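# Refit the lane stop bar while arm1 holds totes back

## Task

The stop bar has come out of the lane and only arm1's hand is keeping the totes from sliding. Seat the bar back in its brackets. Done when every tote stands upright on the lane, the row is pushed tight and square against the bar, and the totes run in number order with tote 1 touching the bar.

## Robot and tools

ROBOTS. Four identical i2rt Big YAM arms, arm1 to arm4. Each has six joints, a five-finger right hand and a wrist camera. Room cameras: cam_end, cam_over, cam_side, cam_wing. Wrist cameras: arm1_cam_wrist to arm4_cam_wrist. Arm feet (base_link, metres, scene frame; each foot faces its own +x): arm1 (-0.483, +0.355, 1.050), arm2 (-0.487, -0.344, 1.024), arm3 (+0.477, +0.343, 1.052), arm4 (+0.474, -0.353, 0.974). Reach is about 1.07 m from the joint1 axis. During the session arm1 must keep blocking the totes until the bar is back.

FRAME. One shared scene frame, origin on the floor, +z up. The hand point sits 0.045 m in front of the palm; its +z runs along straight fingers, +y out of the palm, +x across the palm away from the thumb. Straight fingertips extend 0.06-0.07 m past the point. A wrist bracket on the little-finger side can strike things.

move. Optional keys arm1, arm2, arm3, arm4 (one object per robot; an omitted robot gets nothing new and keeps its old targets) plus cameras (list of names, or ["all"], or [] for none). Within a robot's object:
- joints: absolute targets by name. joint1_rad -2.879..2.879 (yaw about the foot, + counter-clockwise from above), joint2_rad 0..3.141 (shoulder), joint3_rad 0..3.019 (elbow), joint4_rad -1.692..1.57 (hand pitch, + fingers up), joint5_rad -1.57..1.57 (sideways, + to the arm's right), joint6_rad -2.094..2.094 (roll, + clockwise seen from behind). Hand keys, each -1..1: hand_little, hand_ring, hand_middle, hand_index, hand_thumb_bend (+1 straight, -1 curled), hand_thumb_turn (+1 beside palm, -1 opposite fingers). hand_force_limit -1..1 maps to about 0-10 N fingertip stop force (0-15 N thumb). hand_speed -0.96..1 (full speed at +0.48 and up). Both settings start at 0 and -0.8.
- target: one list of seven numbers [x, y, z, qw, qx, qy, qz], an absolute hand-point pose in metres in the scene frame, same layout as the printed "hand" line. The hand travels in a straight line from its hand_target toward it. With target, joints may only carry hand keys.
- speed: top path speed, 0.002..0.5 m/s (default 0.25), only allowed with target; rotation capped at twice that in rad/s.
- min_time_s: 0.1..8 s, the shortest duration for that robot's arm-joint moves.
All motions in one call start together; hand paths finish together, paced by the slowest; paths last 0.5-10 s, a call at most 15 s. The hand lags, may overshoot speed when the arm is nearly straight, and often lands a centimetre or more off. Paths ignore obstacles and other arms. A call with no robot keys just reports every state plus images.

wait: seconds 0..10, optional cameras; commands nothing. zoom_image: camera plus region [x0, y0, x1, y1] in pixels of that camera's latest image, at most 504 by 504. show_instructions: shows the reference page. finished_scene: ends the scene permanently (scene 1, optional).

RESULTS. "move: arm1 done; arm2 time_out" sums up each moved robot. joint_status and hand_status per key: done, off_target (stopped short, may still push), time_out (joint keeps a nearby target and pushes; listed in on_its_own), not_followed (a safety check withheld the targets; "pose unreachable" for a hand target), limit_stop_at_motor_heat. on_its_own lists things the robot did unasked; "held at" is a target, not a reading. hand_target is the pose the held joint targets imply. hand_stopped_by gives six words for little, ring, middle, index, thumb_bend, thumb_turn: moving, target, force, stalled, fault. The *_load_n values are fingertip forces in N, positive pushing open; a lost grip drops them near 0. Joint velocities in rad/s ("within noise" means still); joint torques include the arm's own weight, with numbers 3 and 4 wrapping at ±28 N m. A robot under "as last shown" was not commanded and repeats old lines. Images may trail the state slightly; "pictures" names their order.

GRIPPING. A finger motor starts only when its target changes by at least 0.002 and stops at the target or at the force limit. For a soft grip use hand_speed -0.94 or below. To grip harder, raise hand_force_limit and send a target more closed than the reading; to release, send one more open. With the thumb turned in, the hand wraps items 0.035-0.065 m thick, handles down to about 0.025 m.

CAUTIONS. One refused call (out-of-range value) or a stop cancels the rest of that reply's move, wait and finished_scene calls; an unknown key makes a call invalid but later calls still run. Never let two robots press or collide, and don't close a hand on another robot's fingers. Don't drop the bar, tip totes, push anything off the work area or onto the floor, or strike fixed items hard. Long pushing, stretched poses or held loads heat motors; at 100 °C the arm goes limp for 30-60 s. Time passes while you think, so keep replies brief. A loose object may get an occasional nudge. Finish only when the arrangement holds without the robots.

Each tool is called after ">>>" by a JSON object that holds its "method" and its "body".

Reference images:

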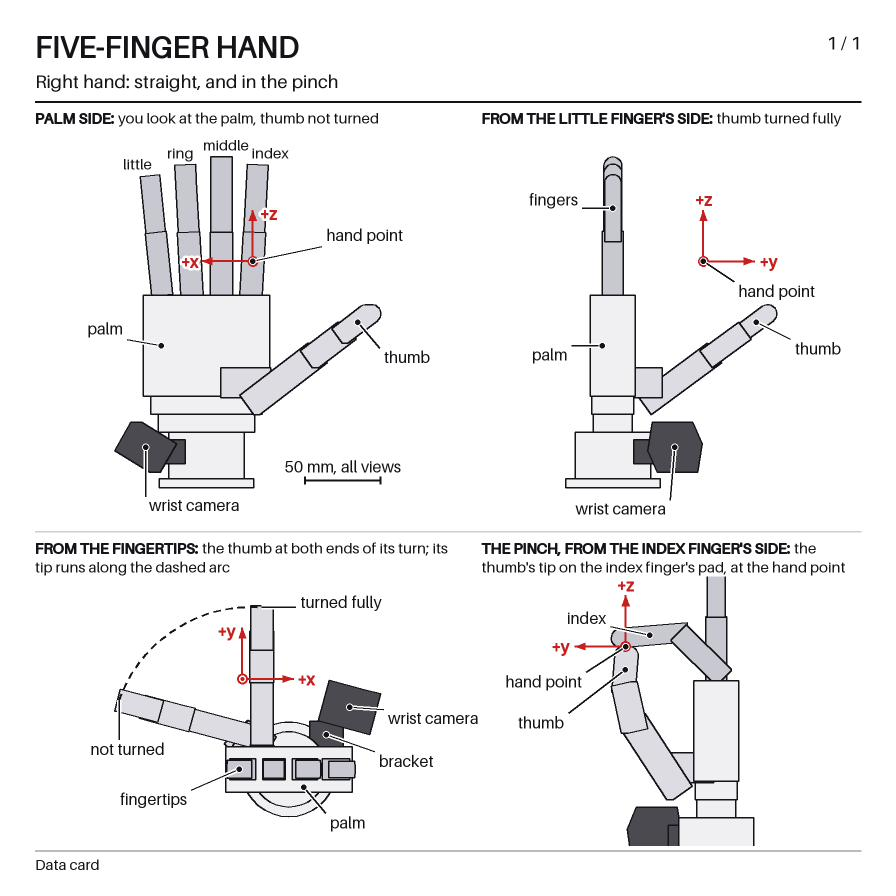

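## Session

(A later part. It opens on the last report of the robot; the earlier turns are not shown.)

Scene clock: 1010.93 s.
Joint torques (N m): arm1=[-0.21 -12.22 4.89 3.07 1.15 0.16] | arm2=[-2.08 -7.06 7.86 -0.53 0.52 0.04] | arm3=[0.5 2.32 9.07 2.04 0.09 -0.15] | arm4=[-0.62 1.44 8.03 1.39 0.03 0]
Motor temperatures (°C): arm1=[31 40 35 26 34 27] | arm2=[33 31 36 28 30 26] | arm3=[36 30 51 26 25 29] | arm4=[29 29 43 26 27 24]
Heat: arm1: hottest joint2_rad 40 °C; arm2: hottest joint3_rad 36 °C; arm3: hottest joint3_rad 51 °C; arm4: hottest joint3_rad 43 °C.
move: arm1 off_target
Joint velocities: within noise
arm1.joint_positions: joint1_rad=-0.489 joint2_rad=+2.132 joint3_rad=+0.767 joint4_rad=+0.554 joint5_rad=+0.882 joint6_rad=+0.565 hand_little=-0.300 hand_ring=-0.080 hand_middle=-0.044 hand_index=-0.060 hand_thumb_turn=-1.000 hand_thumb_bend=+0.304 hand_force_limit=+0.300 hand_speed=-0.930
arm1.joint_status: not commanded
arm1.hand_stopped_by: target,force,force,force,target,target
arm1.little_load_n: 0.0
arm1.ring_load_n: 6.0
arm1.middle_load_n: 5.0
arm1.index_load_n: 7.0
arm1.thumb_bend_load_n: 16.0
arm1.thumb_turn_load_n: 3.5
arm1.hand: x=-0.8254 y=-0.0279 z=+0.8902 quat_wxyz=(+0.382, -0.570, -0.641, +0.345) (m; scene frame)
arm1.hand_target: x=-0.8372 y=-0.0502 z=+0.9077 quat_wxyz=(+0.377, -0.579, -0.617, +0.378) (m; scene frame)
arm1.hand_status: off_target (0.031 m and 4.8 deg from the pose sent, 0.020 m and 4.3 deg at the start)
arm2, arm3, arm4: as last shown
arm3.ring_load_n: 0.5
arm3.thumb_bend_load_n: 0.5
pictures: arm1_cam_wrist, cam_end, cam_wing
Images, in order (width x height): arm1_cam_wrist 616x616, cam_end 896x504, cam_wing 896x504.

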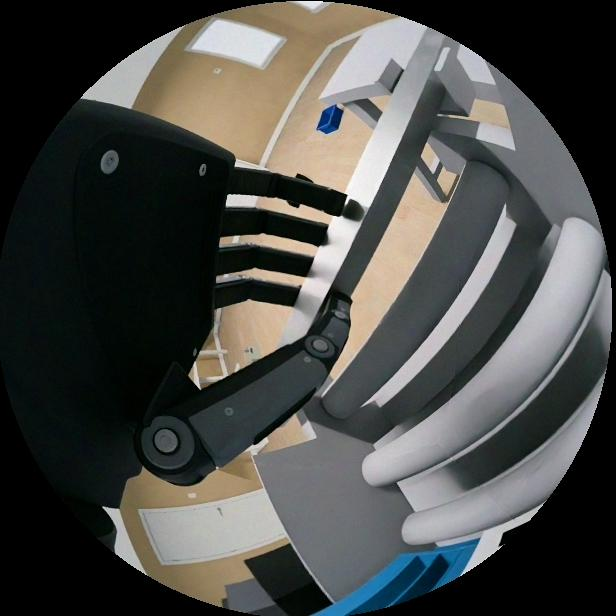

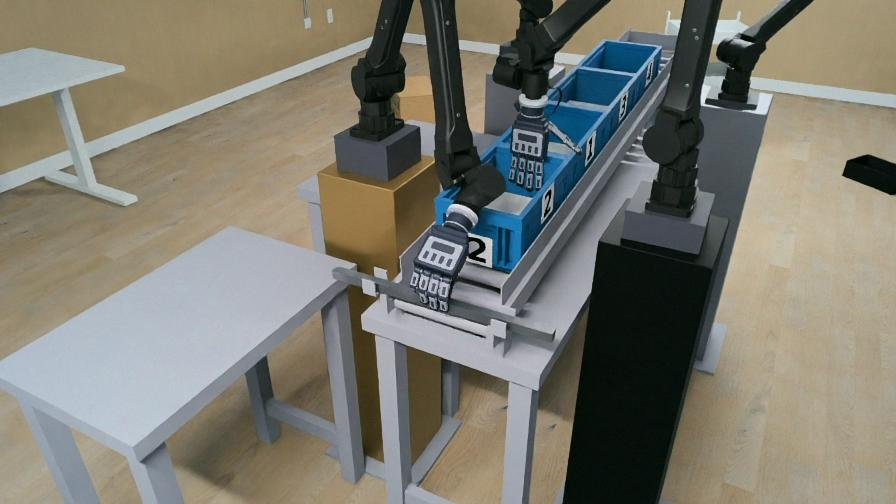

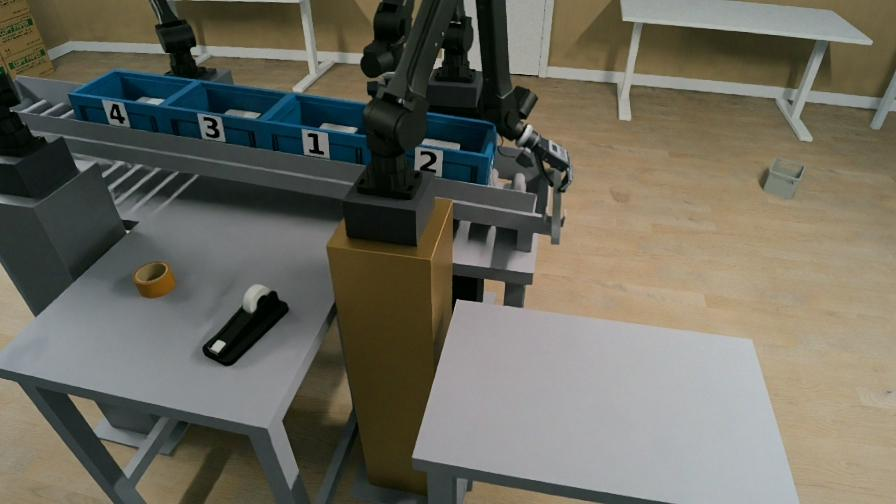

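>>> {"method": "move", "body": {"arm1": {"target": [-0.842, -0.051, 0.894, 0.3767, -0.5782, -0.6169, 0.3778], "speed": 0.04}, "cameras": ["arm1_cam_wrist", "cam_end", "cam_wing"]}}

>>> {"method": "zoom_image", "body": {"camera": "cam_end", "region": [300, 200, 560, 380]}}

>>> {"method": "zoom_image", "body": {"camera": "cam_wing", "region": [480, 100, 640, 260]}}

Scene clock: 1018.50 s.
Joint torques (N m): arm1=[-1.44 -9.41 5.98 3.38 0.41 0.11] | arm2=[-1.9 -6.83 7.97 -0.49 0.49 0.03] | arm3=[0.56 2.61 9.13 2.06 0.09 -0.15] | arm4=[-0.67 1.61 8.03 1.44 0.02 0.01]
Motor temperatures (°C): arm1=[31 41 35 26 34 27] | arm2=[33 31 36 28 30 26] | arm3=[36 30 51 26 25 29] | arm4=[29 29 43 26 27 24]
Heat: arm1: hottest joint2_rad 41 °C; arm2: hottest joint3_rad 36 °C; arm3: hottest joint3_rad 51 °C; arm4: hottest joint3_rad 43 °C.
move: arm1 off_target
Joint velocities: within noise
arm1.joint_positions: joint1_rad=-0.489 joint2_rad=+2.143 joint3_rad=+0.767 joint4_rad=+0.580 joint5_rad=+0.890 joint6_rad=+0.557 hand_little=-0.300 hand_ring=-0.080 hand_middle=-0.044 hand_index=-0.060 hand_thumb_turn=-1.000 hand_thumb_bend=+0.304 hand_force_limit=+0.300 hand_speed=-0.930
arm1.joint_status: not commanded
arm1.hand_stopped_by: target,force,force,force,target,target
arm1.little_load_n: 0.0
arm1.ring_load_n: 8.0
arm1.middle_load_n: 4.5
arm1.index_load_n: 7.0
arm1.thumb_bend_load_n: 11.5
arm1.thumb_turn_load_n: 1.5
arm1.hand: x=-0.8270 y=-0.0279 z=+0.8890 quat_wxyz=(+0.386, -0.569, -0.637, +0.349) (m; scene frame)
arm1.hand_target: x=-0.8411 y=-0.0499 z=+0.8952 quat_wxyz=(+0.377, -0.578, -0.617, +0.377) (m; scene frame)
arm1.hand_status: off_target (0.028 m and 4.3 deg from the pose sent, 0.029 m and 4.8 deg at the start)
arm2, arm3, arm4: as last shown
arm2.ring_load_n: -0.5
arm2.thumb_turn_load_n: 0.5
arm3.ring_load_n: 0.0
arm3.thumb_bend_load_n: 0.0
pictures: arm1_cam_wrist, cam_end, cam_wing
Images, in order (width x height): arm1_cam_wrist 616x616, cam_end 896x504, cam_wing 896x504.

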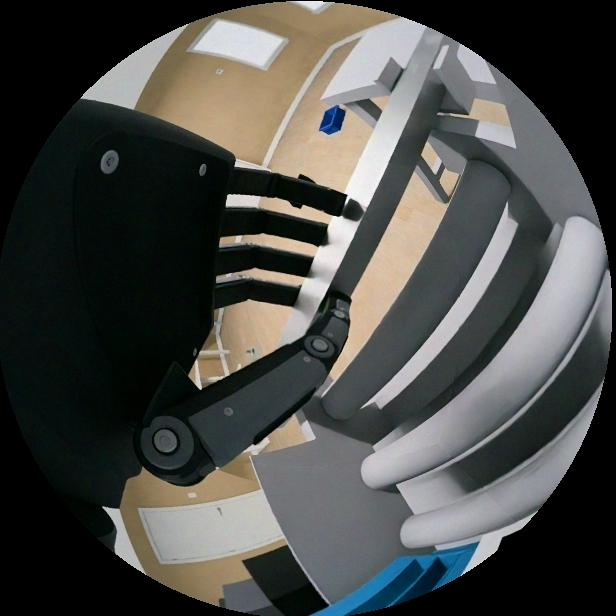

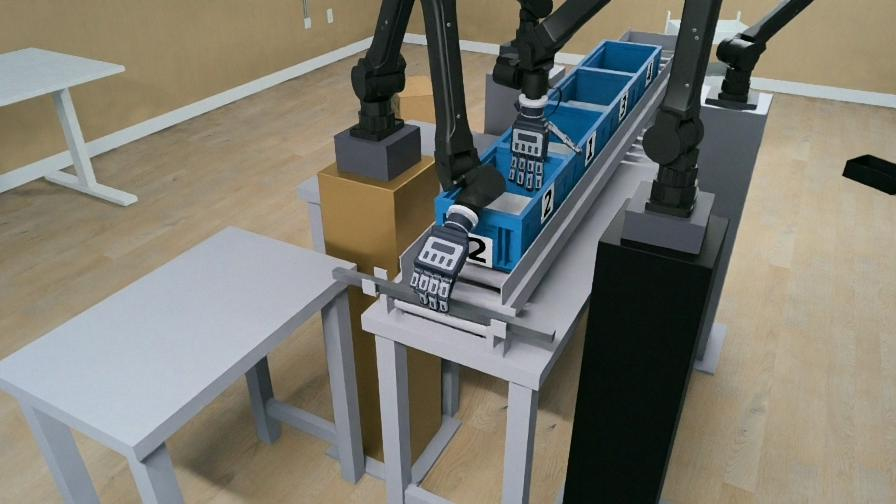

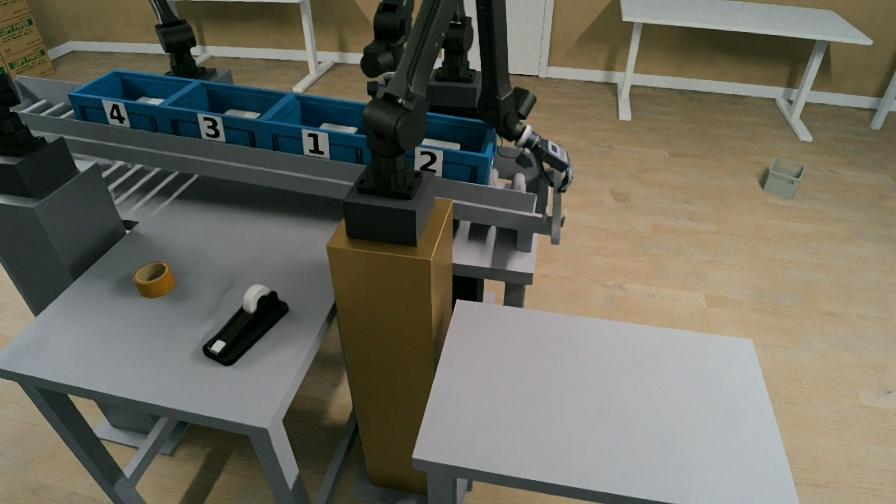

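Scaled by 1.938 from the camera's 896x504 image, which has a finer 1280x720 frame.

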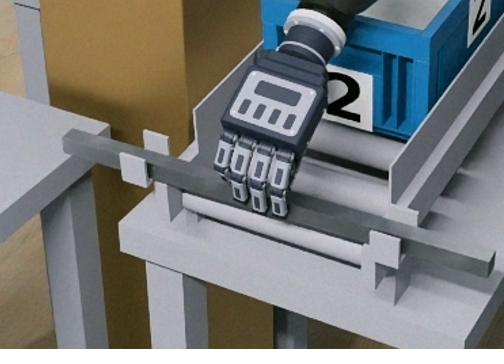

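Scaled by 3.150 from the camera's 896x504 image, which has a finer 1280x720 frame.

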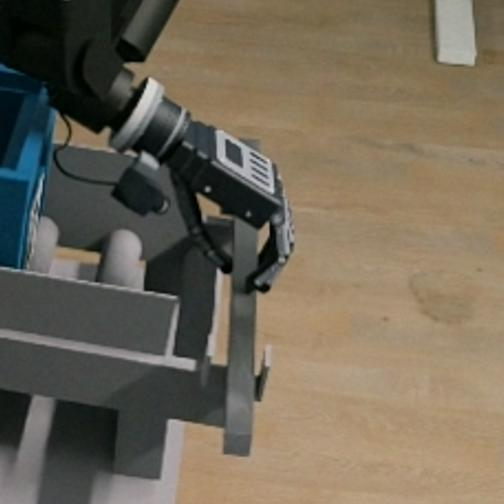

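>>> {"method": "move", "body": {"arm1": {"target": [-0.842, -0.051, 0.901, 0.3767, -0.5782, -0.6169, 0.3778], "speed": 0.04}}}

>>> {"method": "move", "body": {"arm1": {"joints": {"hand_index": 0.3, "hand_middle": 0.3, "hand_ring": 0.3, "hand_little": 0.3, "hand_thumb_bend": 0.45, "hand_speed": -0.8}}, "cameras": ["arm1_cam_wrist", "cam_end", "cam_wing"]}}

>>> {"method": "zoom_image", "body": {"camera": "cam_end", "region": [300, 200, 560, 380]}}

>>> {"method": "zoom_image", "body": {"camera": "cam_wing", "region": [480, 100, 640, 260]}}

Scene clock: 1035.93 s.
Joint torques (N m): arm1=[-0.73 -11.52 5.33 2.74 0.49 0.15] | arm2=[-2.14 -7.41 8.01 -0.51 0.54 0.03] | arm3=[0.62 2.37 9.11 2.06 0.09 -0.14] | arm4=[-0.56 1.44 8.06 1.43 0 0.02]
Motor temperatures (°C): arm1=[31 40 35 26 33 27] | arm2=[33 31 36 28 30 26] | arm3=[36 29 51 26 25 29] | arm4=[29 29 43 26 27 24]
Heat: arm1: hottest joint2_rad 40 °C; arm2: hottest joint3_rad 36 °C; arm3: hottest joint3_rad 51 °C; arm4: hottest joint3_rad 43 °C.
move: arm1 off_target
Joint velocities: within noise
arm1.joint_positions: joint1_rad=-0.489 joint2_rad=+2.143 joint3_rad=+0.767 joint4_rad=+0.580 joint5_rad=+0.890 joint6_rad=+0.557 hand_little=-0.300 hand_ring=-0.080 hand_middle=-0.044 hand_index=-0.060 hand_thumb_turn=-1.000 hand_thumb_bend=+0.304 hand_force_limit=+0.300 hand_speed=-0.930
arm1.joint_status: not commanded
arm1.hand_stopped_by: target,force,force,force,target,target
arm1.little_load_n: 0.0
arm1.ring_load_n: 8.0
arm1.middle_load_n: 4.5
arm1.index_load_n: 7.5
arm1.thumb_bend_load_n: 12.0
arm1.thumb_turn_load_n: 1.5
arm1.hand: x=-0.8270 y=-0.0279 z=+0.8890 quat_wxyz=(+0.386, -0.569, -0.637, +0.349) (m; scene frame)
arm1.hand_target: x=-0.8413 y=-0.0501 z=+0.9020 quat_wxyz=(+0.377, -0.578, -0.617, +0.378) (m; scene frame)
arm1.hand_status: off_target (0.030 m and 4.3 deg from the pose sent, 0.030 m and 4.3 deg at the start)
arm2, arm3, arm4: as last shown
arm2.ring_load_n: 0.0
arm2.thumb_turn_load_n: 0.0
arm3.little_load_n: -0.5
pictures: none

Scene clock: 1037.50 s.
Joint torques (N m): arm1=[-0.85 -12.28 5.12 2.37 0.49 0.08] | arm2=[-2.55 -7.41 7.95 -0.61 0.5 0.04] | arm3=[0.5 2.61 9.06 2.07 0.07 -0.14] | arm4=[-0.38 1.44 8.05 1.4 0.03 0.02]
Motor temperatures (°C): arm1=[31 40 35 26 33 27] | arm2=[33 31 36 28 30 26] | arm3=[36 29 51 26 25 29] | arm4=[29 29 43 26 27 24]
Heat: arm1: hottest joint2_rad 40 °C; arm2: hottest joint3_rad 36 °C; arm3: hottest joint3_rad 51 °C; arm4: hottest joint3_rad 43 °C.
move: arm1 done
Joint velocities: within noise
arm1.joint_positions: joint1_rad=-0.488 joint2_rad=+2.143 joint3_rad=+0.778 joint4_rad=+0.592 joint5_rad=+0.889 joint6_rad=+0.557 hand_little=+0.300 hand_ring=+0.300 hand_middle=+0.300 hand_index=+0.300 hand_thumb_turn=-1.000 hand_thumb_bend=+0.450 hand_force_limit=+0.300 hand_speed=-0.800
arm1.joint_status: all done
arm1.hand_stopped_by: target,target,target,target,target,target
arm1.little_load_n: 0.0
arm1.ring_load_n: 0.0
arm1.middle_load_n: 0.0
arm1.index_load_n: 0.0
arm1.thumb_bend_load_n: 0.5
arm1.thumb_turn_load_n: -0.5
arm1.hand: x=-0.8311 y=-0.0358 z=+0.8932 quat_wxyz=(+0.383, -0.570, -0.632, +0.359) (m; scene frame)
arm1.hand_target: x=-0.8414 y=-0.0501 z=+0.9020 quat_wxyz=(+0.377, -0.578, -0.617, +0.378) (m; scene frame)
arm1.hand_status: not commanded
arm2, arm3, arm4: as last shown
arm3.little_load_n: 0.0
pictures: arm1_cam_wrist, cam_end, cam_wing
Images, in order (width x height): arm1_cam_wrist 616x616, cam_end 896x504, cam_wing 896x504.

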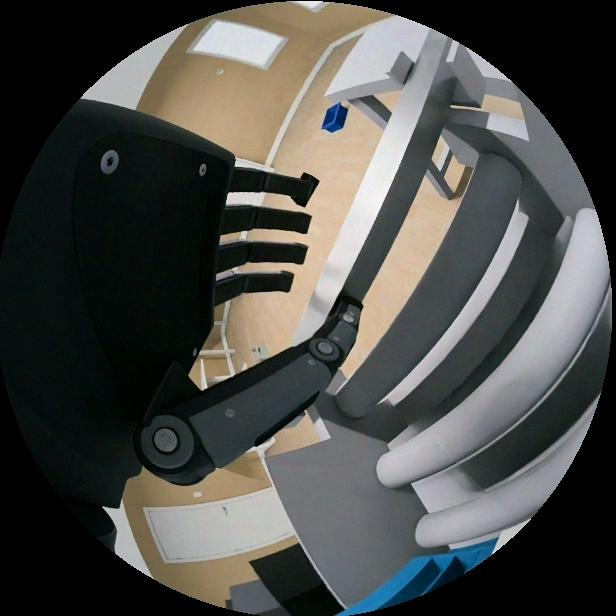

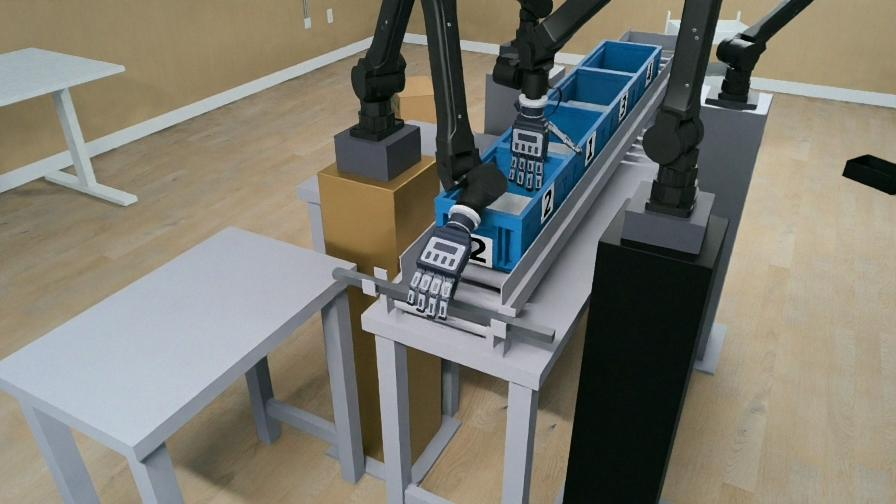

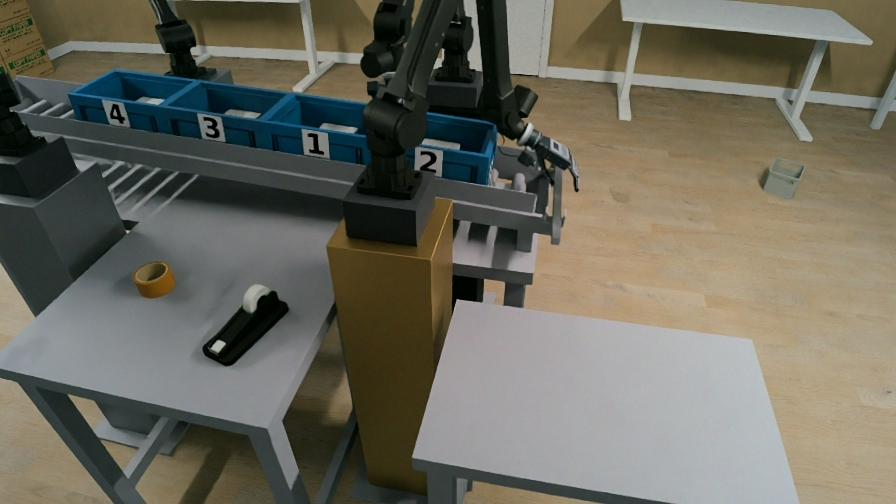

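Scaled by 1.938 from the camera's 896x504 image, which has a finer 1280x720 frame.

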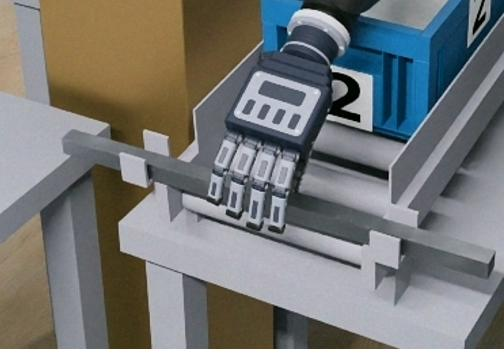

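Scaled by 3.150 from the camera's 896x504 image, which has a finer 1280x720 frame.

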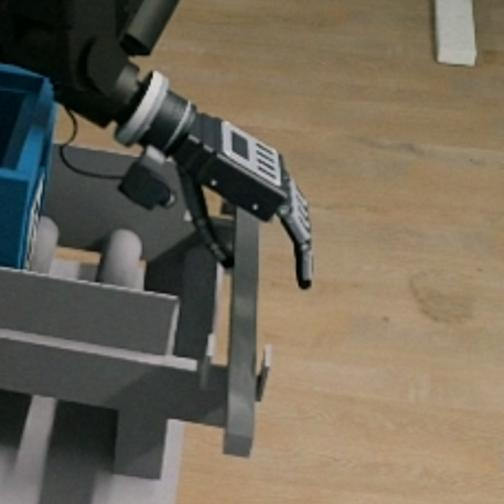

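>>> {"method": "move", "body": {"arm1": {"target": [-0.845, -0.05, 1.12, 0.3767, -0.5782, -0.6169, 0.3778], "speed": 0.15}, "arm4": {"target": [0.24, -0.03, 1.16, 0.0, 0.7071, 0.7071, 0.0], "speed": 0.3}, "cameras": ["arm4_cam_wrist", "arm2_cam_wrist", "cam_end", "cam_side"]}}

>>> {"method": "zoom_image", "body": {"camera": "cam_end", "region": [300, 200, 560, 380]}}

>>> {"method": "zoom_image", "body": {"camera": "arm4_cam_wrist", "region": [180, 80, 600, 400]}}

Scene clock: 1206.43 s.
Joint torques (N m): arm1=[-0.91 -9.05 10.52 1.13 0.58 0.09] | arm2=[-2.14 -7.12 7.92 -0.58 0.49 0.02] | arm3=[0.62 2.61 9.05 2.06 0.09 -0.13] | arm4=[-0.97 -14.86 11.06 -0.47 -0.12 0.14]
Motor temperatures (°C): arm1=[30 39 34 26 31 26] | arm2=[32 31 36 28 30 26] | arm3=[36 29 51 26 25 29] | arm4=[29 29 44 26 27 24]
Heat: arm1: hottest joint2_rad 39 °C; arm2: hottest joint3_rad 36 °C; arm3: hottest joint3_rad 51 °C; arm4: hottest joint3_rad 44 °C.
move: arm1 off_target; arm4 off_target
Joint velocities: within noise
arm1.joint_positions: joint1_rad=-0.488 joint2_rad=+1.560 joint3_rad=+0.796 joint4_rad=+0.001 joint5_rad=+0.886 joint6_rad=+0.557 hand_little=+0.300 hand_ring=+0.300 hand_middle=+0.300 hand_index=+0.300 hand_thumb_turn=-1.000 hand_thumb_bend=+0.450 hand_force_limit=+0.300 hand_speed=-0.800
arm1.joint_status: not commanded
arm1.hand_stopped_by: target,target,target,target,target,target
arm1.little_load_n: 0.0
arm1.ring_load_n: 0.0
arm1.middle_load_n: 0.0
arm1.index_load_n: 0.0
arm1.thumb_bend_load_n: 0.0
arm1.thumb_turn_load_n: 0.0
arm1.hand: x=-0.8335 y=-0.0361 z=+1.1021 quat_wxyz=(+0.381, -0.571, -0.630, +0.363) (m; scene frame)
arm1.hand_target: x=-0.8445 y=-0.0492 z=+1.1204 quat_wxyz=(+0.377, -0.578, -0.617, +0.378) (m; scene frame)
arm1.hand_status: off_target (0.025 m and 2.4 deg from the pose sent, 0.228 m and 3.0 deg at the start)
arm2.joint_positions: joint1_rad=-0.320 joint2_rad=+1.556 joint3_rad=+0.770 joint4_rad=-0.779 joint5_rad=-0.019 joint6_rad=-1.855 hand_little=+1.000 hand_ring=+1.000 hand_middle=+1.000 hand_index=+1.000 hand_thumb_turn=+1.000 hand_thumb_bend=+1.000 hand_force_limit=+0.000 hand_speed=-0.800
arm2.joint_status: not commanded
arm2.hand_stopped_by: target,target,target,target,target,target
arm2.little_load_n: 0.0
arm2.ring_load_n: 0.0
arm2.middle_load_n: 0.0
arm2.index_load_n: 0.0
arm2.thumb_bend_load_n: 0.0
arm2.thumb_turn_load_n: 0.0
arm2.hand: x=-0.3322 y=-0.0313 z=+0.9989 quat_wxyz=(-0.010, +0.704, +0.710, +0.004) (m; scene frame)
arm2.hand_target: x=-0.3202 y=-0.0303 z=+0.9981 quat_wxyz=(+0.000, +0.707, +0.707, +0.000) (m; scene frame)
arm2.hand_status: not commanded
arm3: as last shown
arm4.joint_positions: joint1_rad=+0.660 joint2_rad=+1.566 joint3_rad=+1.355 joint4_rad=-1.417 joint5_rad=+0.009 joint6_rad=-0.882 hand_little=+1.000 hand_ring=+1.000 hand_middle=+1.000 hand_index=+1.000 hand_thumb_turn=+1.000 hand_thumb_bend=+1.000 hand_force_limit=+0.000 hand_speed=-0.800
arm4.joint_status: not commanded
arm4.hand_stopped_by: target,target,target,target,target,target
arm4.little_load_n: 0.0
arm4.ring_load_n: 0.0
arm4.middle_load_n: 0.0
arm4.index_load_n: 0.0
arm4.thumb_bend_load_n: 0.0
arm4.thumb_turn_load_n: 0.0
arm4.hand: x=+0.2492 y=-0.0439 z=+1.1457 quat_wxyz=(+0.021, +0.700, +0.714, -0.001) (m; scene frame)
arm4.hand_target: x=+0.2406 y=-0.0305 z=+1.1601 quat_wxyz=(+0.000, +0.707, +0.707, +0.000) (m; scene frame)
arm4.hand_status: off_target (0.022 m and 2.6 deg from the pose sent, 0.368 m and 61.6 deg at the start)
pictures: arm2_cam_wrist, arm4_cam_wrist, cam_end, cam_side
Images, in order (width x height): arm2_cam_wrist 616x616, arm4_cam_wrist 616x616, cam_end 896x504, cam_side 896x504.

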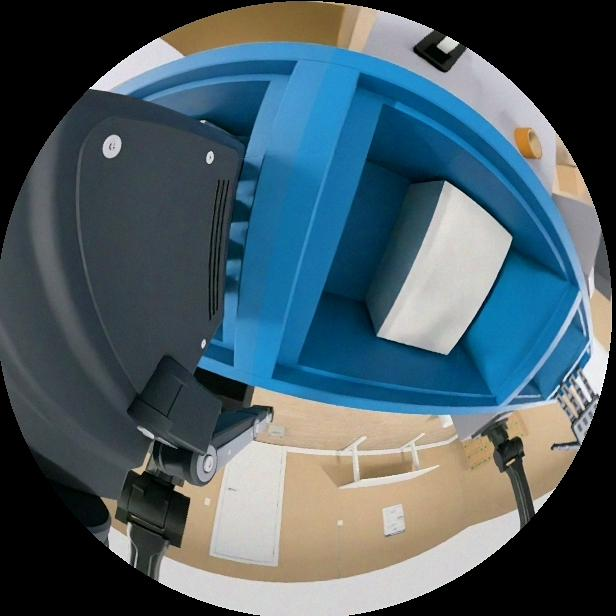

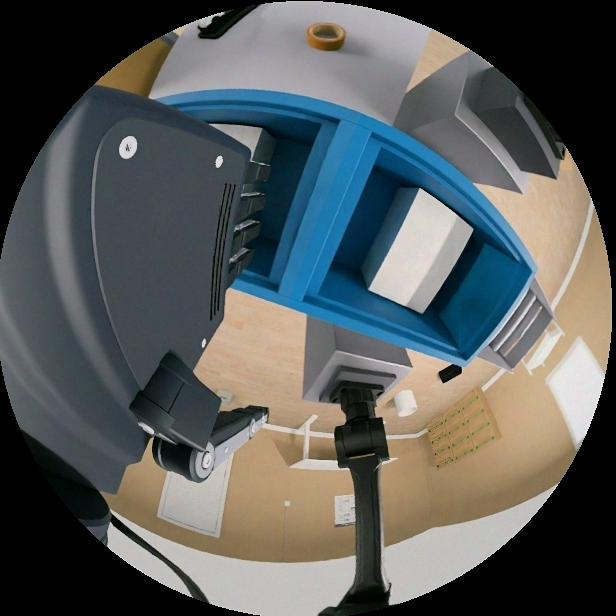

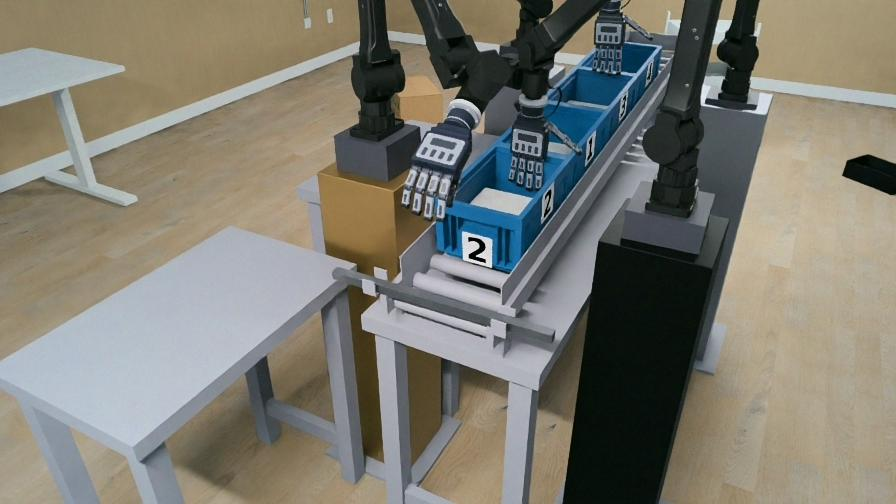

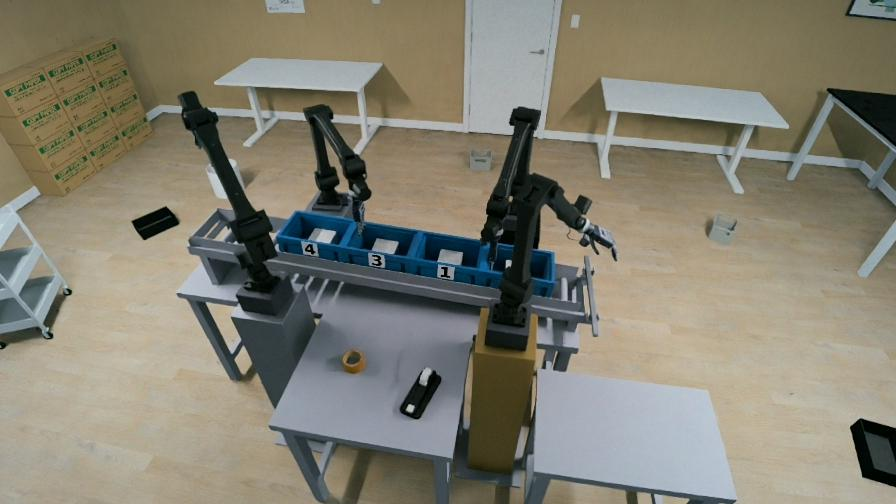

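Scaled by 1.938 from the camera's 896x504 image, which has a finer 1280x720 frame.

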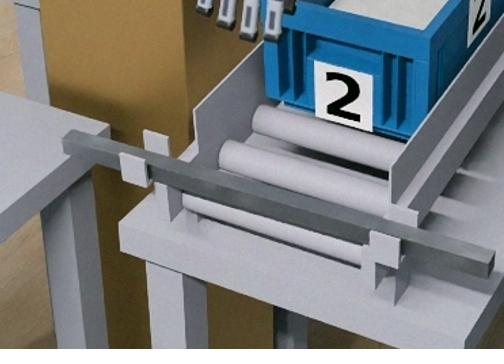

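Scaled by 1.200 from the camera's 616x616 image, which has a finer 880x880 frame.

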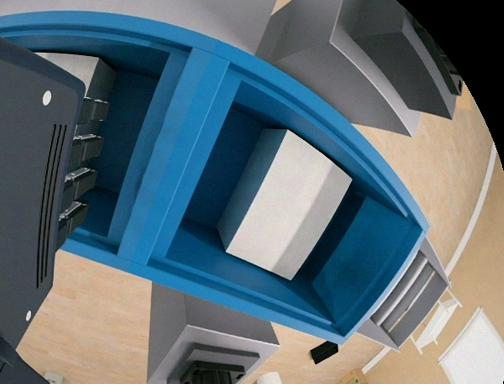

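>>> {"method": "move", "body": {"arm4": {"target": [0.258, -0.02, 1.045, 0.0, 0.7071, 0.7071, 0.0], "speed": 0.12}, "cameras": ["arm4_cam_wrist", "cam_side", "cam_end"]}}

>>> {"method": "zoom_image", "body": {"camera": "cam_side", "region": [260, 170, 560, 320]}}

>>> {"method": "zoom_image", "body": {"camera": "arm4_cam_wrist", "region": [180, 60, 450, 330]}}

Scene clock: 1227.53 s.
Joint torques (N m): arm1=[-1.55 -9.58 10.19 1.09 0.52 0.12] | arm2=[-2.2 -7.53 8.08 -0.59 0.49 0.03] | arm3=[0.62 2.32 9.06 2.06 0.09 -0.14] | arm4=[-1.2 -14.15 6.28 0.29 -0.11 -0.07]
Motor temperatures (°C): arm1=[30 39 37 25 31 26] | arm2=[32 30 36 28 30 26] | arm3=[36 29 51 26 25 29] | arm4=[29 30 48 26 27 24]
Heat: arm1: hottest joint2_rad 39 °C; arm2: hottest joint3_rad 36 °C; arm3: hottest joint3_rad 51 °C; arm4: hottest joint3_rad 48 °C.
move: arm4 off_target
Joint velocities: within noise
arm1, arm2, arm3: as last shown
arm1.hand_target: x=-0.8445 y=-0.0493 z=+1.1204 quat_wxyz=(+0.377, -0.578, -0.617, +0.378) (m; scene frame)
arm2.little_load_n: -0.5
arm2.thumb_bend_load_n: -0.5
arm4.joint_positions: joint1_rad=+0.616 joint2_rad=+1.634 joint3_rad=+1.200 joint4_rad=-1.138 joint5_rad=+0.009 joint6_rad=-0.904 hand_little=+1.000 hand_ring=+1.000 hand_middle=+1.000 hand_index=+1.000 hand_thumb_turn=+1.000 hand_thumb_bend=+1.000 hand_force_limit=+0.000 hand_speed=-0.800
arm4.joint_status: not commanded
arm4.hand_stopped_by: target,target,target,target,target,target
arm4.little_load_n: 0.0
arm4.ring_load_n: 0.0
arm4.middle_load_n: 0.0
arm4.index_load_n: 0.0
arm4.thumb_bend_load_n: 0.0
arm4.thumb_turn_load_n: 0.0
arm4.hand: x=+0.2538 y=-0.0213 z=+1.0559 quat_wxyz=(-0.007, +0.708, +0.706, +0.001) (m; scene frame)
arm4.hand_target: x=+0.2581 y=-0.0202 z=+1.0453 quat_wxyz=(+0.000, +0.707, +0.707, +0.000) (m; scene frame)
arm4.hand_status: off_target (0.012 m and 0.8 deg from the pose sent, 0.104 m and 2.7 deg at the start)
pictures: arm4_cam_wrist, cam_end, cam_side
Images, in order (width x height): arm4_cam_wrist 616x616, cam_end 896x504, cam_side 896x504.

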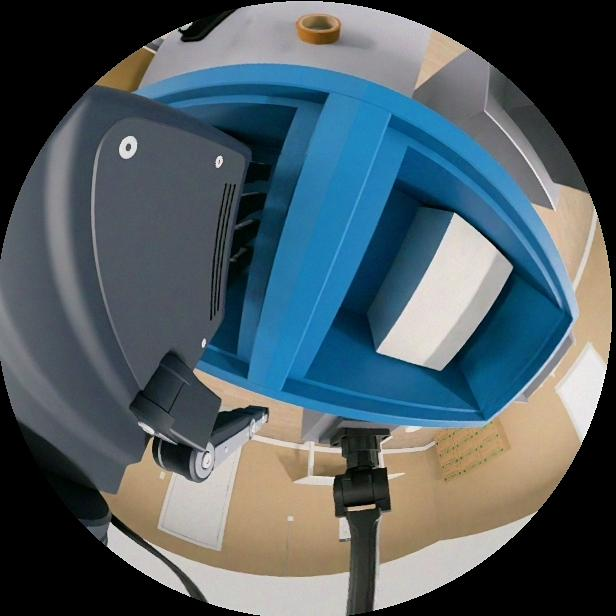

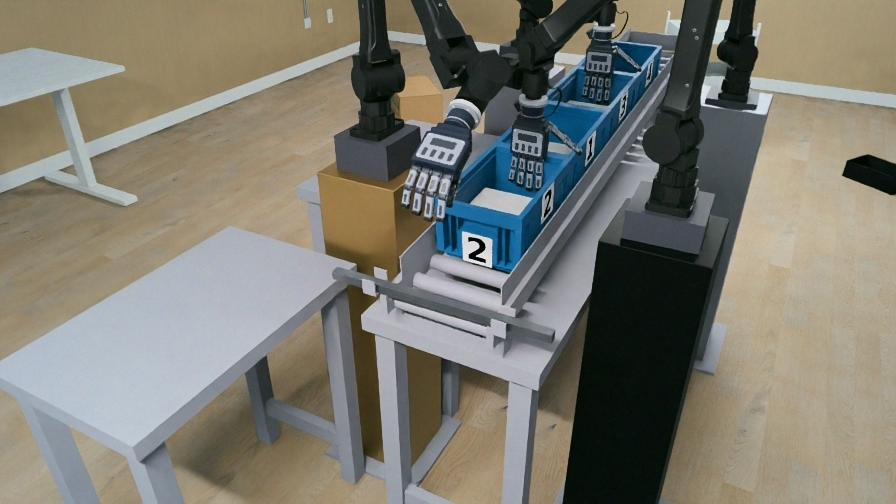

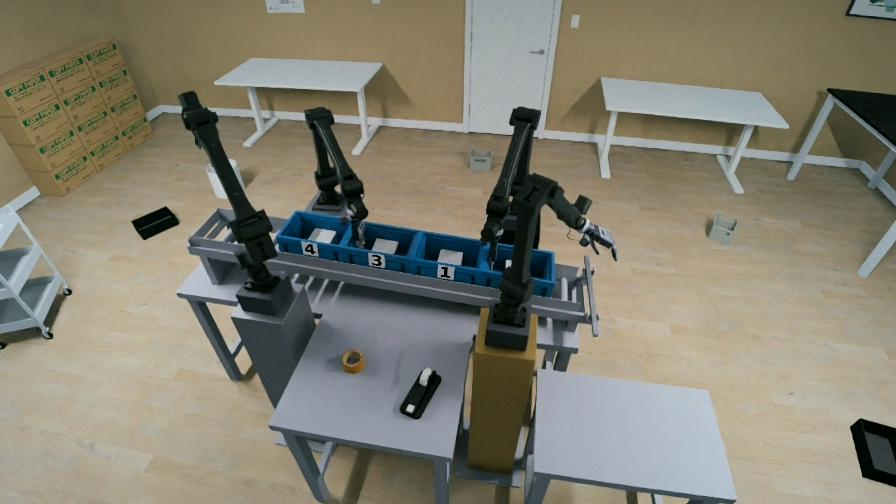

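Scaled by 1.680 from the camera's 896x504 image, which has a finer 1280x720 frame.

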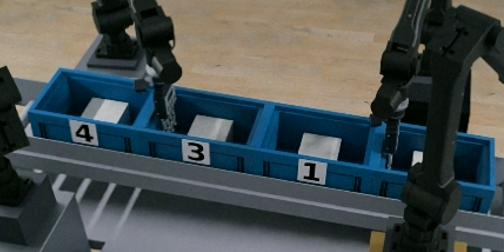

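Scaled by 1.867 from the camera's 616x616 image, which has a finer 880x880 frame.

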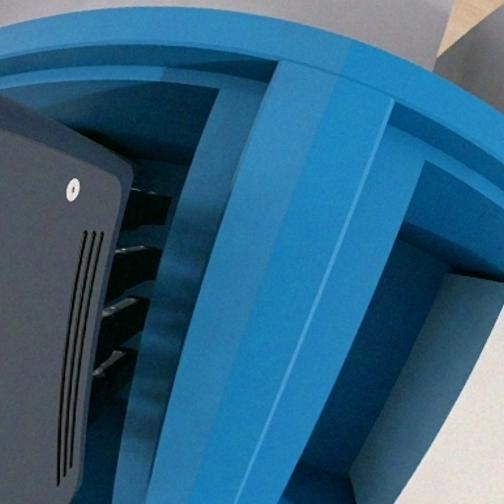

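>>> {"method": "move", "body": {"arm4": {"target": [0.262, -0.03, 1.068, 0.0, 0.7071, 0.7071, 0.0], "speed": 0.12}}}

>>> {"method": "move", "body": {"arm4": {"target": [0.375, -0.03, 1.08, 0.0, 0.7071, 0.7071, 0.0], "speed": 0.08}, "arm3": {"target": [0.05, 0.09, 1.25, 0.3536, -0.6124, -0.6124, 0.3536], "speed": 0.3}, "cameras": ["arm4_cam_wrist", "cam_side", "cam_end", "cam_over", "arm3_cam_wrist"]}}

Scene clock: 1284.33 s.
Joint torques (N m): arm1=[-0.79 -9 10.35 1.22 0.53 0.1] | arm2=[-1.96 -7.24 7.92 -0.58 0.49 0.04] | arm3=[0.56 2.43 9.1 2.1 0.08 -0.14] | arm4=[-0.62 -16.03 6.67 -0.69 -0.1 -0.01]
Motor temperatures (°C): arm1=[30 39 41 25 31 26] | arm2=[32 30 36 28 30 26] | arm3=[35 29 51 26 25 29] | arm4=[29 31 44 26 27 24]
Heat: arm1: hottest joint3_rad 41 °C; arm2: hottest joint3_rad 36 °C; arm3: hottest joint3_rad 51 °C; arm4: hottest joint3_rad 44 °C.
move: arm4 done
Joint velocities: within noise
arm1, arm2: as last shown
arm2.little_load_n: 0.0
arm2.thumb_bend_load_n: 0.0
arm3.joint_positions: joint1_rad=+0.850 joint2_rad=+0.647 joint3_rad=+1.398 joint4_rad=-1.276 joint5_rad=+0.028 joint6_rad=-1.190 hand_little=+1.000 hand_ring=+1.000 hand_middle=+1.000 hand_index=+1.000 hand_thumb_turn=+1.000 hand_thumb_bend=+1.000 hand_force_limit=+0.000 hand_speed=-0.800
arm3.joint_status: not commanded
arm3.hand_stopped_by: target,target,target,target,target,target
arm3.little_load_n: 0.0
arm3.ring_load_n: 0.0
arm3.middle_load_n: 0.0
arm3.index_load_n: 0.0
arm3.thumb_bend_load_n: 0.0
arm3.thumb_turn_load_n: 0.0
arm3.hand: x=+0.6286 y=+0.1386 z=+1.5457 quat_wxyz=(+0.107, +0.731, -0.470, +0.484) (m; scene frame)
arm3.hand_target: x=+0.6277 y=+0.1395 z=+1.5554 quat_wxyz=(+0.108, +0.726, -0.467, +0.493) (m; scene frame)
arm3.hand_status: not commanded
arm4.joint_positions: joint1_rad=+0.616 joint2_rad=+1.612 joint3_rad=+1.200 joint4_rad=-1.164 joint5_rad=+0.009 joint6_rad=-0.904 hand_little=+1.000 hand_ring=+1.000 hand_middle=+1.000 hand_index=+1.000 hand_thumb_turn=+1.000 hand_thumb_bend=+1.000 hand_force_limit=+0.000 hand_speed=-0.800
arm4.joint_status: not commanded
arm4.hand_stopped_by: target,target,target,target,target,target
arm4.little_load_n: 0.0
arm4.ring_load_n: 0.0
arm4.middle_load_n: 0.0
arm4.index_load_n: 0.0
arm4.thumb_bend_load_n: 0.0
arm4.thumb_turn_load_n: 0.0
arm4.hand: x=+0.2577 y=-0.0262 z=+1.0657 quat_wxyz=(-0.005, +0.708, +0.706, +0.001) (m; scene frame)
arm4.hand_target: x=+0.2620 y=-0.0299 z=+1.0680 quat_wxyz=(+0.000, +0.707, +0.707, +0.000) (m; scene frame)
arm4.hand_status: done (0.006 m and 0.6 deg from the pose sent, 0.017 m and 0.8 deg at the start)
pictures: none

Scene clock: 1290.17 s.
Joint torques (N m): arm1=[-0.85 -8.76 10.19 1.25 0.58 0.03] | arm2=[-2.26 -7.36 7.91 -0.62 0.51 -0.01] | arm3=[0.44 1.32 9.83 2.07 0.07 -0.12] | arm4=[-1.49 -13.86 6.27 -0.64 0.16 -0.13]
Motor temperatures (°C): arm1=[30 39 41 25 31 26] | arm2=[32 30 36 28 30 26] | arm3=[35 29 51 26 25 29] | arm4=[29 31 44 26 27 24]
Heat: arm1: hottest joint3_rad 41 °C; arm2: hottest joint3_rad 36 °C; arm3: hottest joint3_rad 51 °C; arm4: hottest joint3_rad 44 °C.
move: arm3 not_followed; arm4 off_target
Joint velocities: within noise
arm1, arm2: as last shown
arm1.middle_load_n: -0.5
arm2.joint_positions: joint1_rad=-0.320 joint2_rad=+1.556 joint3_rad=+0.770 joint4_rad=-0.779 joint5_rad=-0.019 joint6_rad=-1.858 hand_little=+1.000 hand_ring=+1.000 hand_middle=+1.000 hand_index=+1.000 hand_thumb_turn=+1.000 hand_thumb_bend=+1.000 hand_force_limit=+0.000 hand_speed=-0.800
arm2.hand: x=-0.3321 y=-0.0312 z=+0.9989 quat_wxyz=(-0.010, +0.703, +0.711, +0.004) (m; scene frame)
arm2.hand_target: x=-0.3202 y=-0.0302 z=+0.9981 quat_wxyz=(+0.000, +0.707, +0.707, +0.000) (m; scene frame)
arm3.joint_positions: joint1_rad=-0.799 joint2_rad=+0.505 joint3_rad=+0.592 joint4_rad=-0.301 joint5_rad=+0.074 joint6_rad=-0.304 hand_little=+1.000 hand_ring=+1.000 hand_middle=+1.000 hand_index=+1.000 hand_thumb_turn=+1.000 hand_thumb_bend=+1.000 hand_force_limit=+0.000 hand_speed=-0.800
arm3.joint_status: not commanded
arm3.hand_stopped_by: target,target,target,target,target,target
arm3.little_load_n: -0.5
arm3.ring_load_n: 0.0
arm3.middle_load_n: 0.0
arm3.index_load_n: 0.0
arm3.thumb_bend_load_n: 0.0
arm3.thumb_turn_load_n: -0.5
arm3.on_its_own: joint1_rad is held at -0.799, not at its first target +0.850; joint2_rad is held at +0.505, not at its first target +0.647; joint3_rad is held at +0.592, not at its first target +1.417; joint4_rad is held at -0.302, not at its first target -1.274; joint5_rad is held at +0.074, not at its first target +0.028; joint6_rad is held at -0.304, not at its first target -1.190
arm3.hand: x=+0.2191 y=+0.1073 z=+1.3391 quat_wxyz=(+0.365, -0.221, -0.743, +0.515) (m; scene frame)
arm3.hand_target: x=+0.2191 y=+0.1073 z=+1.3391 quat_wxyz=(+0.365, -0.221, -0.743, +0.515) (m; scene frame)
arm3.hand_status: not_followed (0.192 m and 51.2 deg from the pose sent, 0.652 m and 174.4 deg at the start; pose on its path clipped on 37 of 163 steps)
arm4.joint_positions: joint1_rad=+0.396 joint2_rad=+1.454 joint3_rad=+1.063 joint4_rad=-1.178 joint5_rad=+0.004 joint6_rad=-1.121 hand_little=+1.000 hand_ring=+1.000 hand_middle=+1.000 hand_index=+1.000 hand_thumb_turn=+1.000 hand_thumb_bend=+1.000 hand_force_limit=+0.000 hand_speed=-0.800
arm4.joint_status: not commanded
arm4.hand_stopped_by: target,target,target,target,target,target
arm4.little_load_n: 0.0
arm4.ring_load_n: 0.0
arm4.middle_load_n: 0.0
arm4.index_load_n: 0.0
arm4.thumb_bend_load_n: 0.0
arm4.thumb_turn_load_n: 0.0
arm4.hand: x=+0.3657 y=-0.0247 z=+1.0792 quat_wxyz=(-0.008, +0.709, +0.705, -0.001) (m; scene frame)
arm4.hand_target: x=+0.3747 y=-0.0300 z=+1.0799 quat_wxyz=(+0.000, +0.707, +0.707, +0.000) (m; scene frame)
arm4.hand_status: off_target (0.011 m and 1.0 deg from the pose sent, 0.118 m and 0.6 deg at the start)
pictures: arm3_cam_wrist, arm4_cam_wrist, cam_end, cam_over, cam_side
led back after a hold (arm4 arm): the arm was led back toward your command in small steps, so it may still be short of it.
pose unreachable (arm3 arm): on one or more control steps of this call this arm could not follow its commanded pose, so it was not sent that pose on those steps. On the call's last step it was still not sent that pose. It may still have moved: this result reports where it is.
cause: moving toward the commanded pose would bring a part of the arm too close to another arm (this arm's hand and a part of the arm4 arm, along the way the arms are being sent, or toward where that arm still pushes).
pose unreachable (arm4 arm): on one or more control steps of this call this arm could not follow its commanded pose, so it was not sent that pose on those steps. It may still have moved: this result reports where it is.
cause: moving toward the commanded pose would bring a part of the arm too close to another arm (a part of this arm and the arm3 arm's hand, where that arm would come to rest).
Images, in order (width x height): arm3_cam_wrist 616x616, arm4_cam_wrist 616x616, cam_end 896x504, cam_over 896x504, cam_side 896x504.

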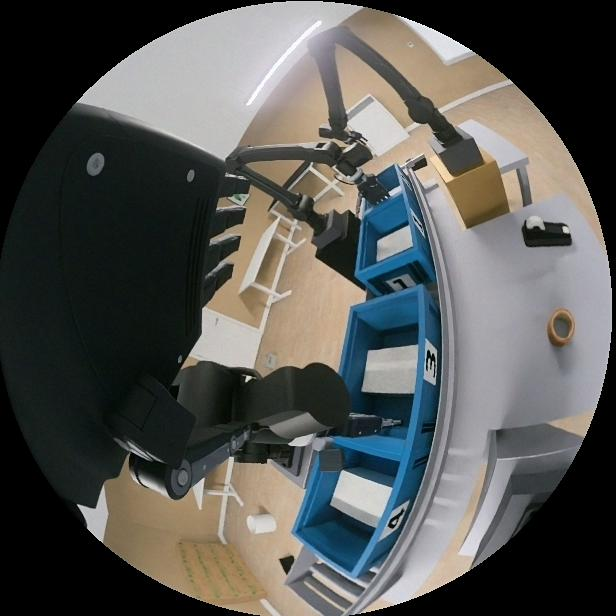

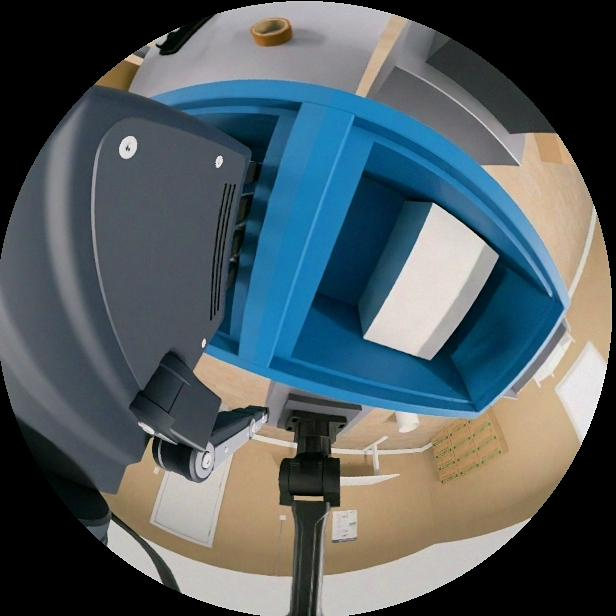

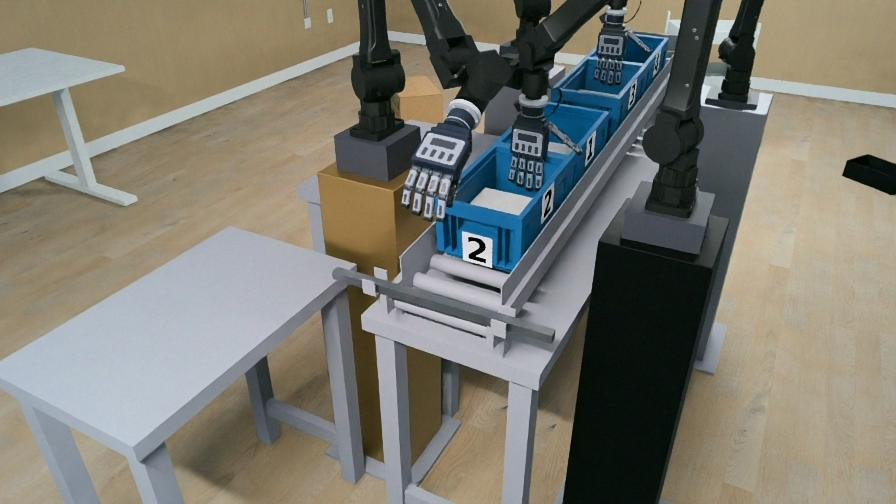

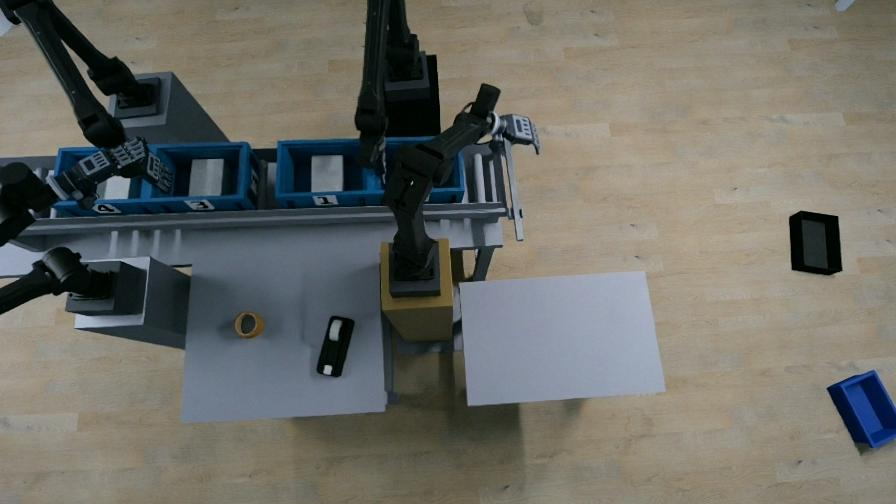

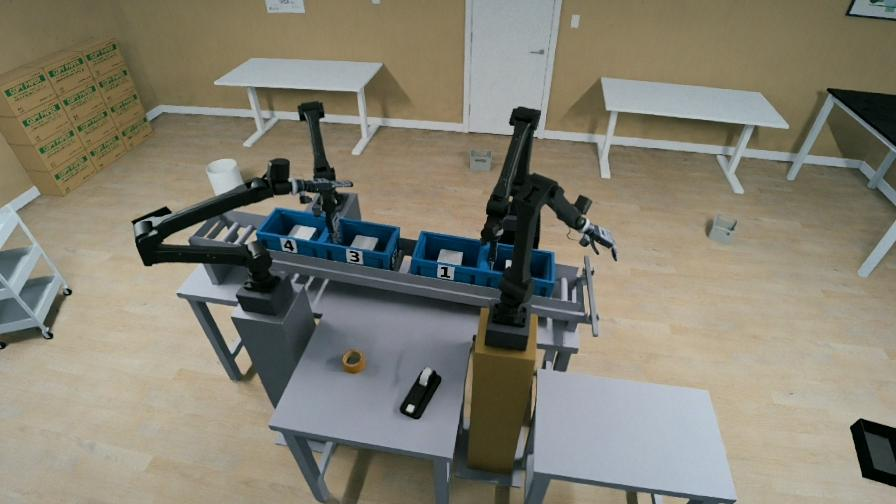

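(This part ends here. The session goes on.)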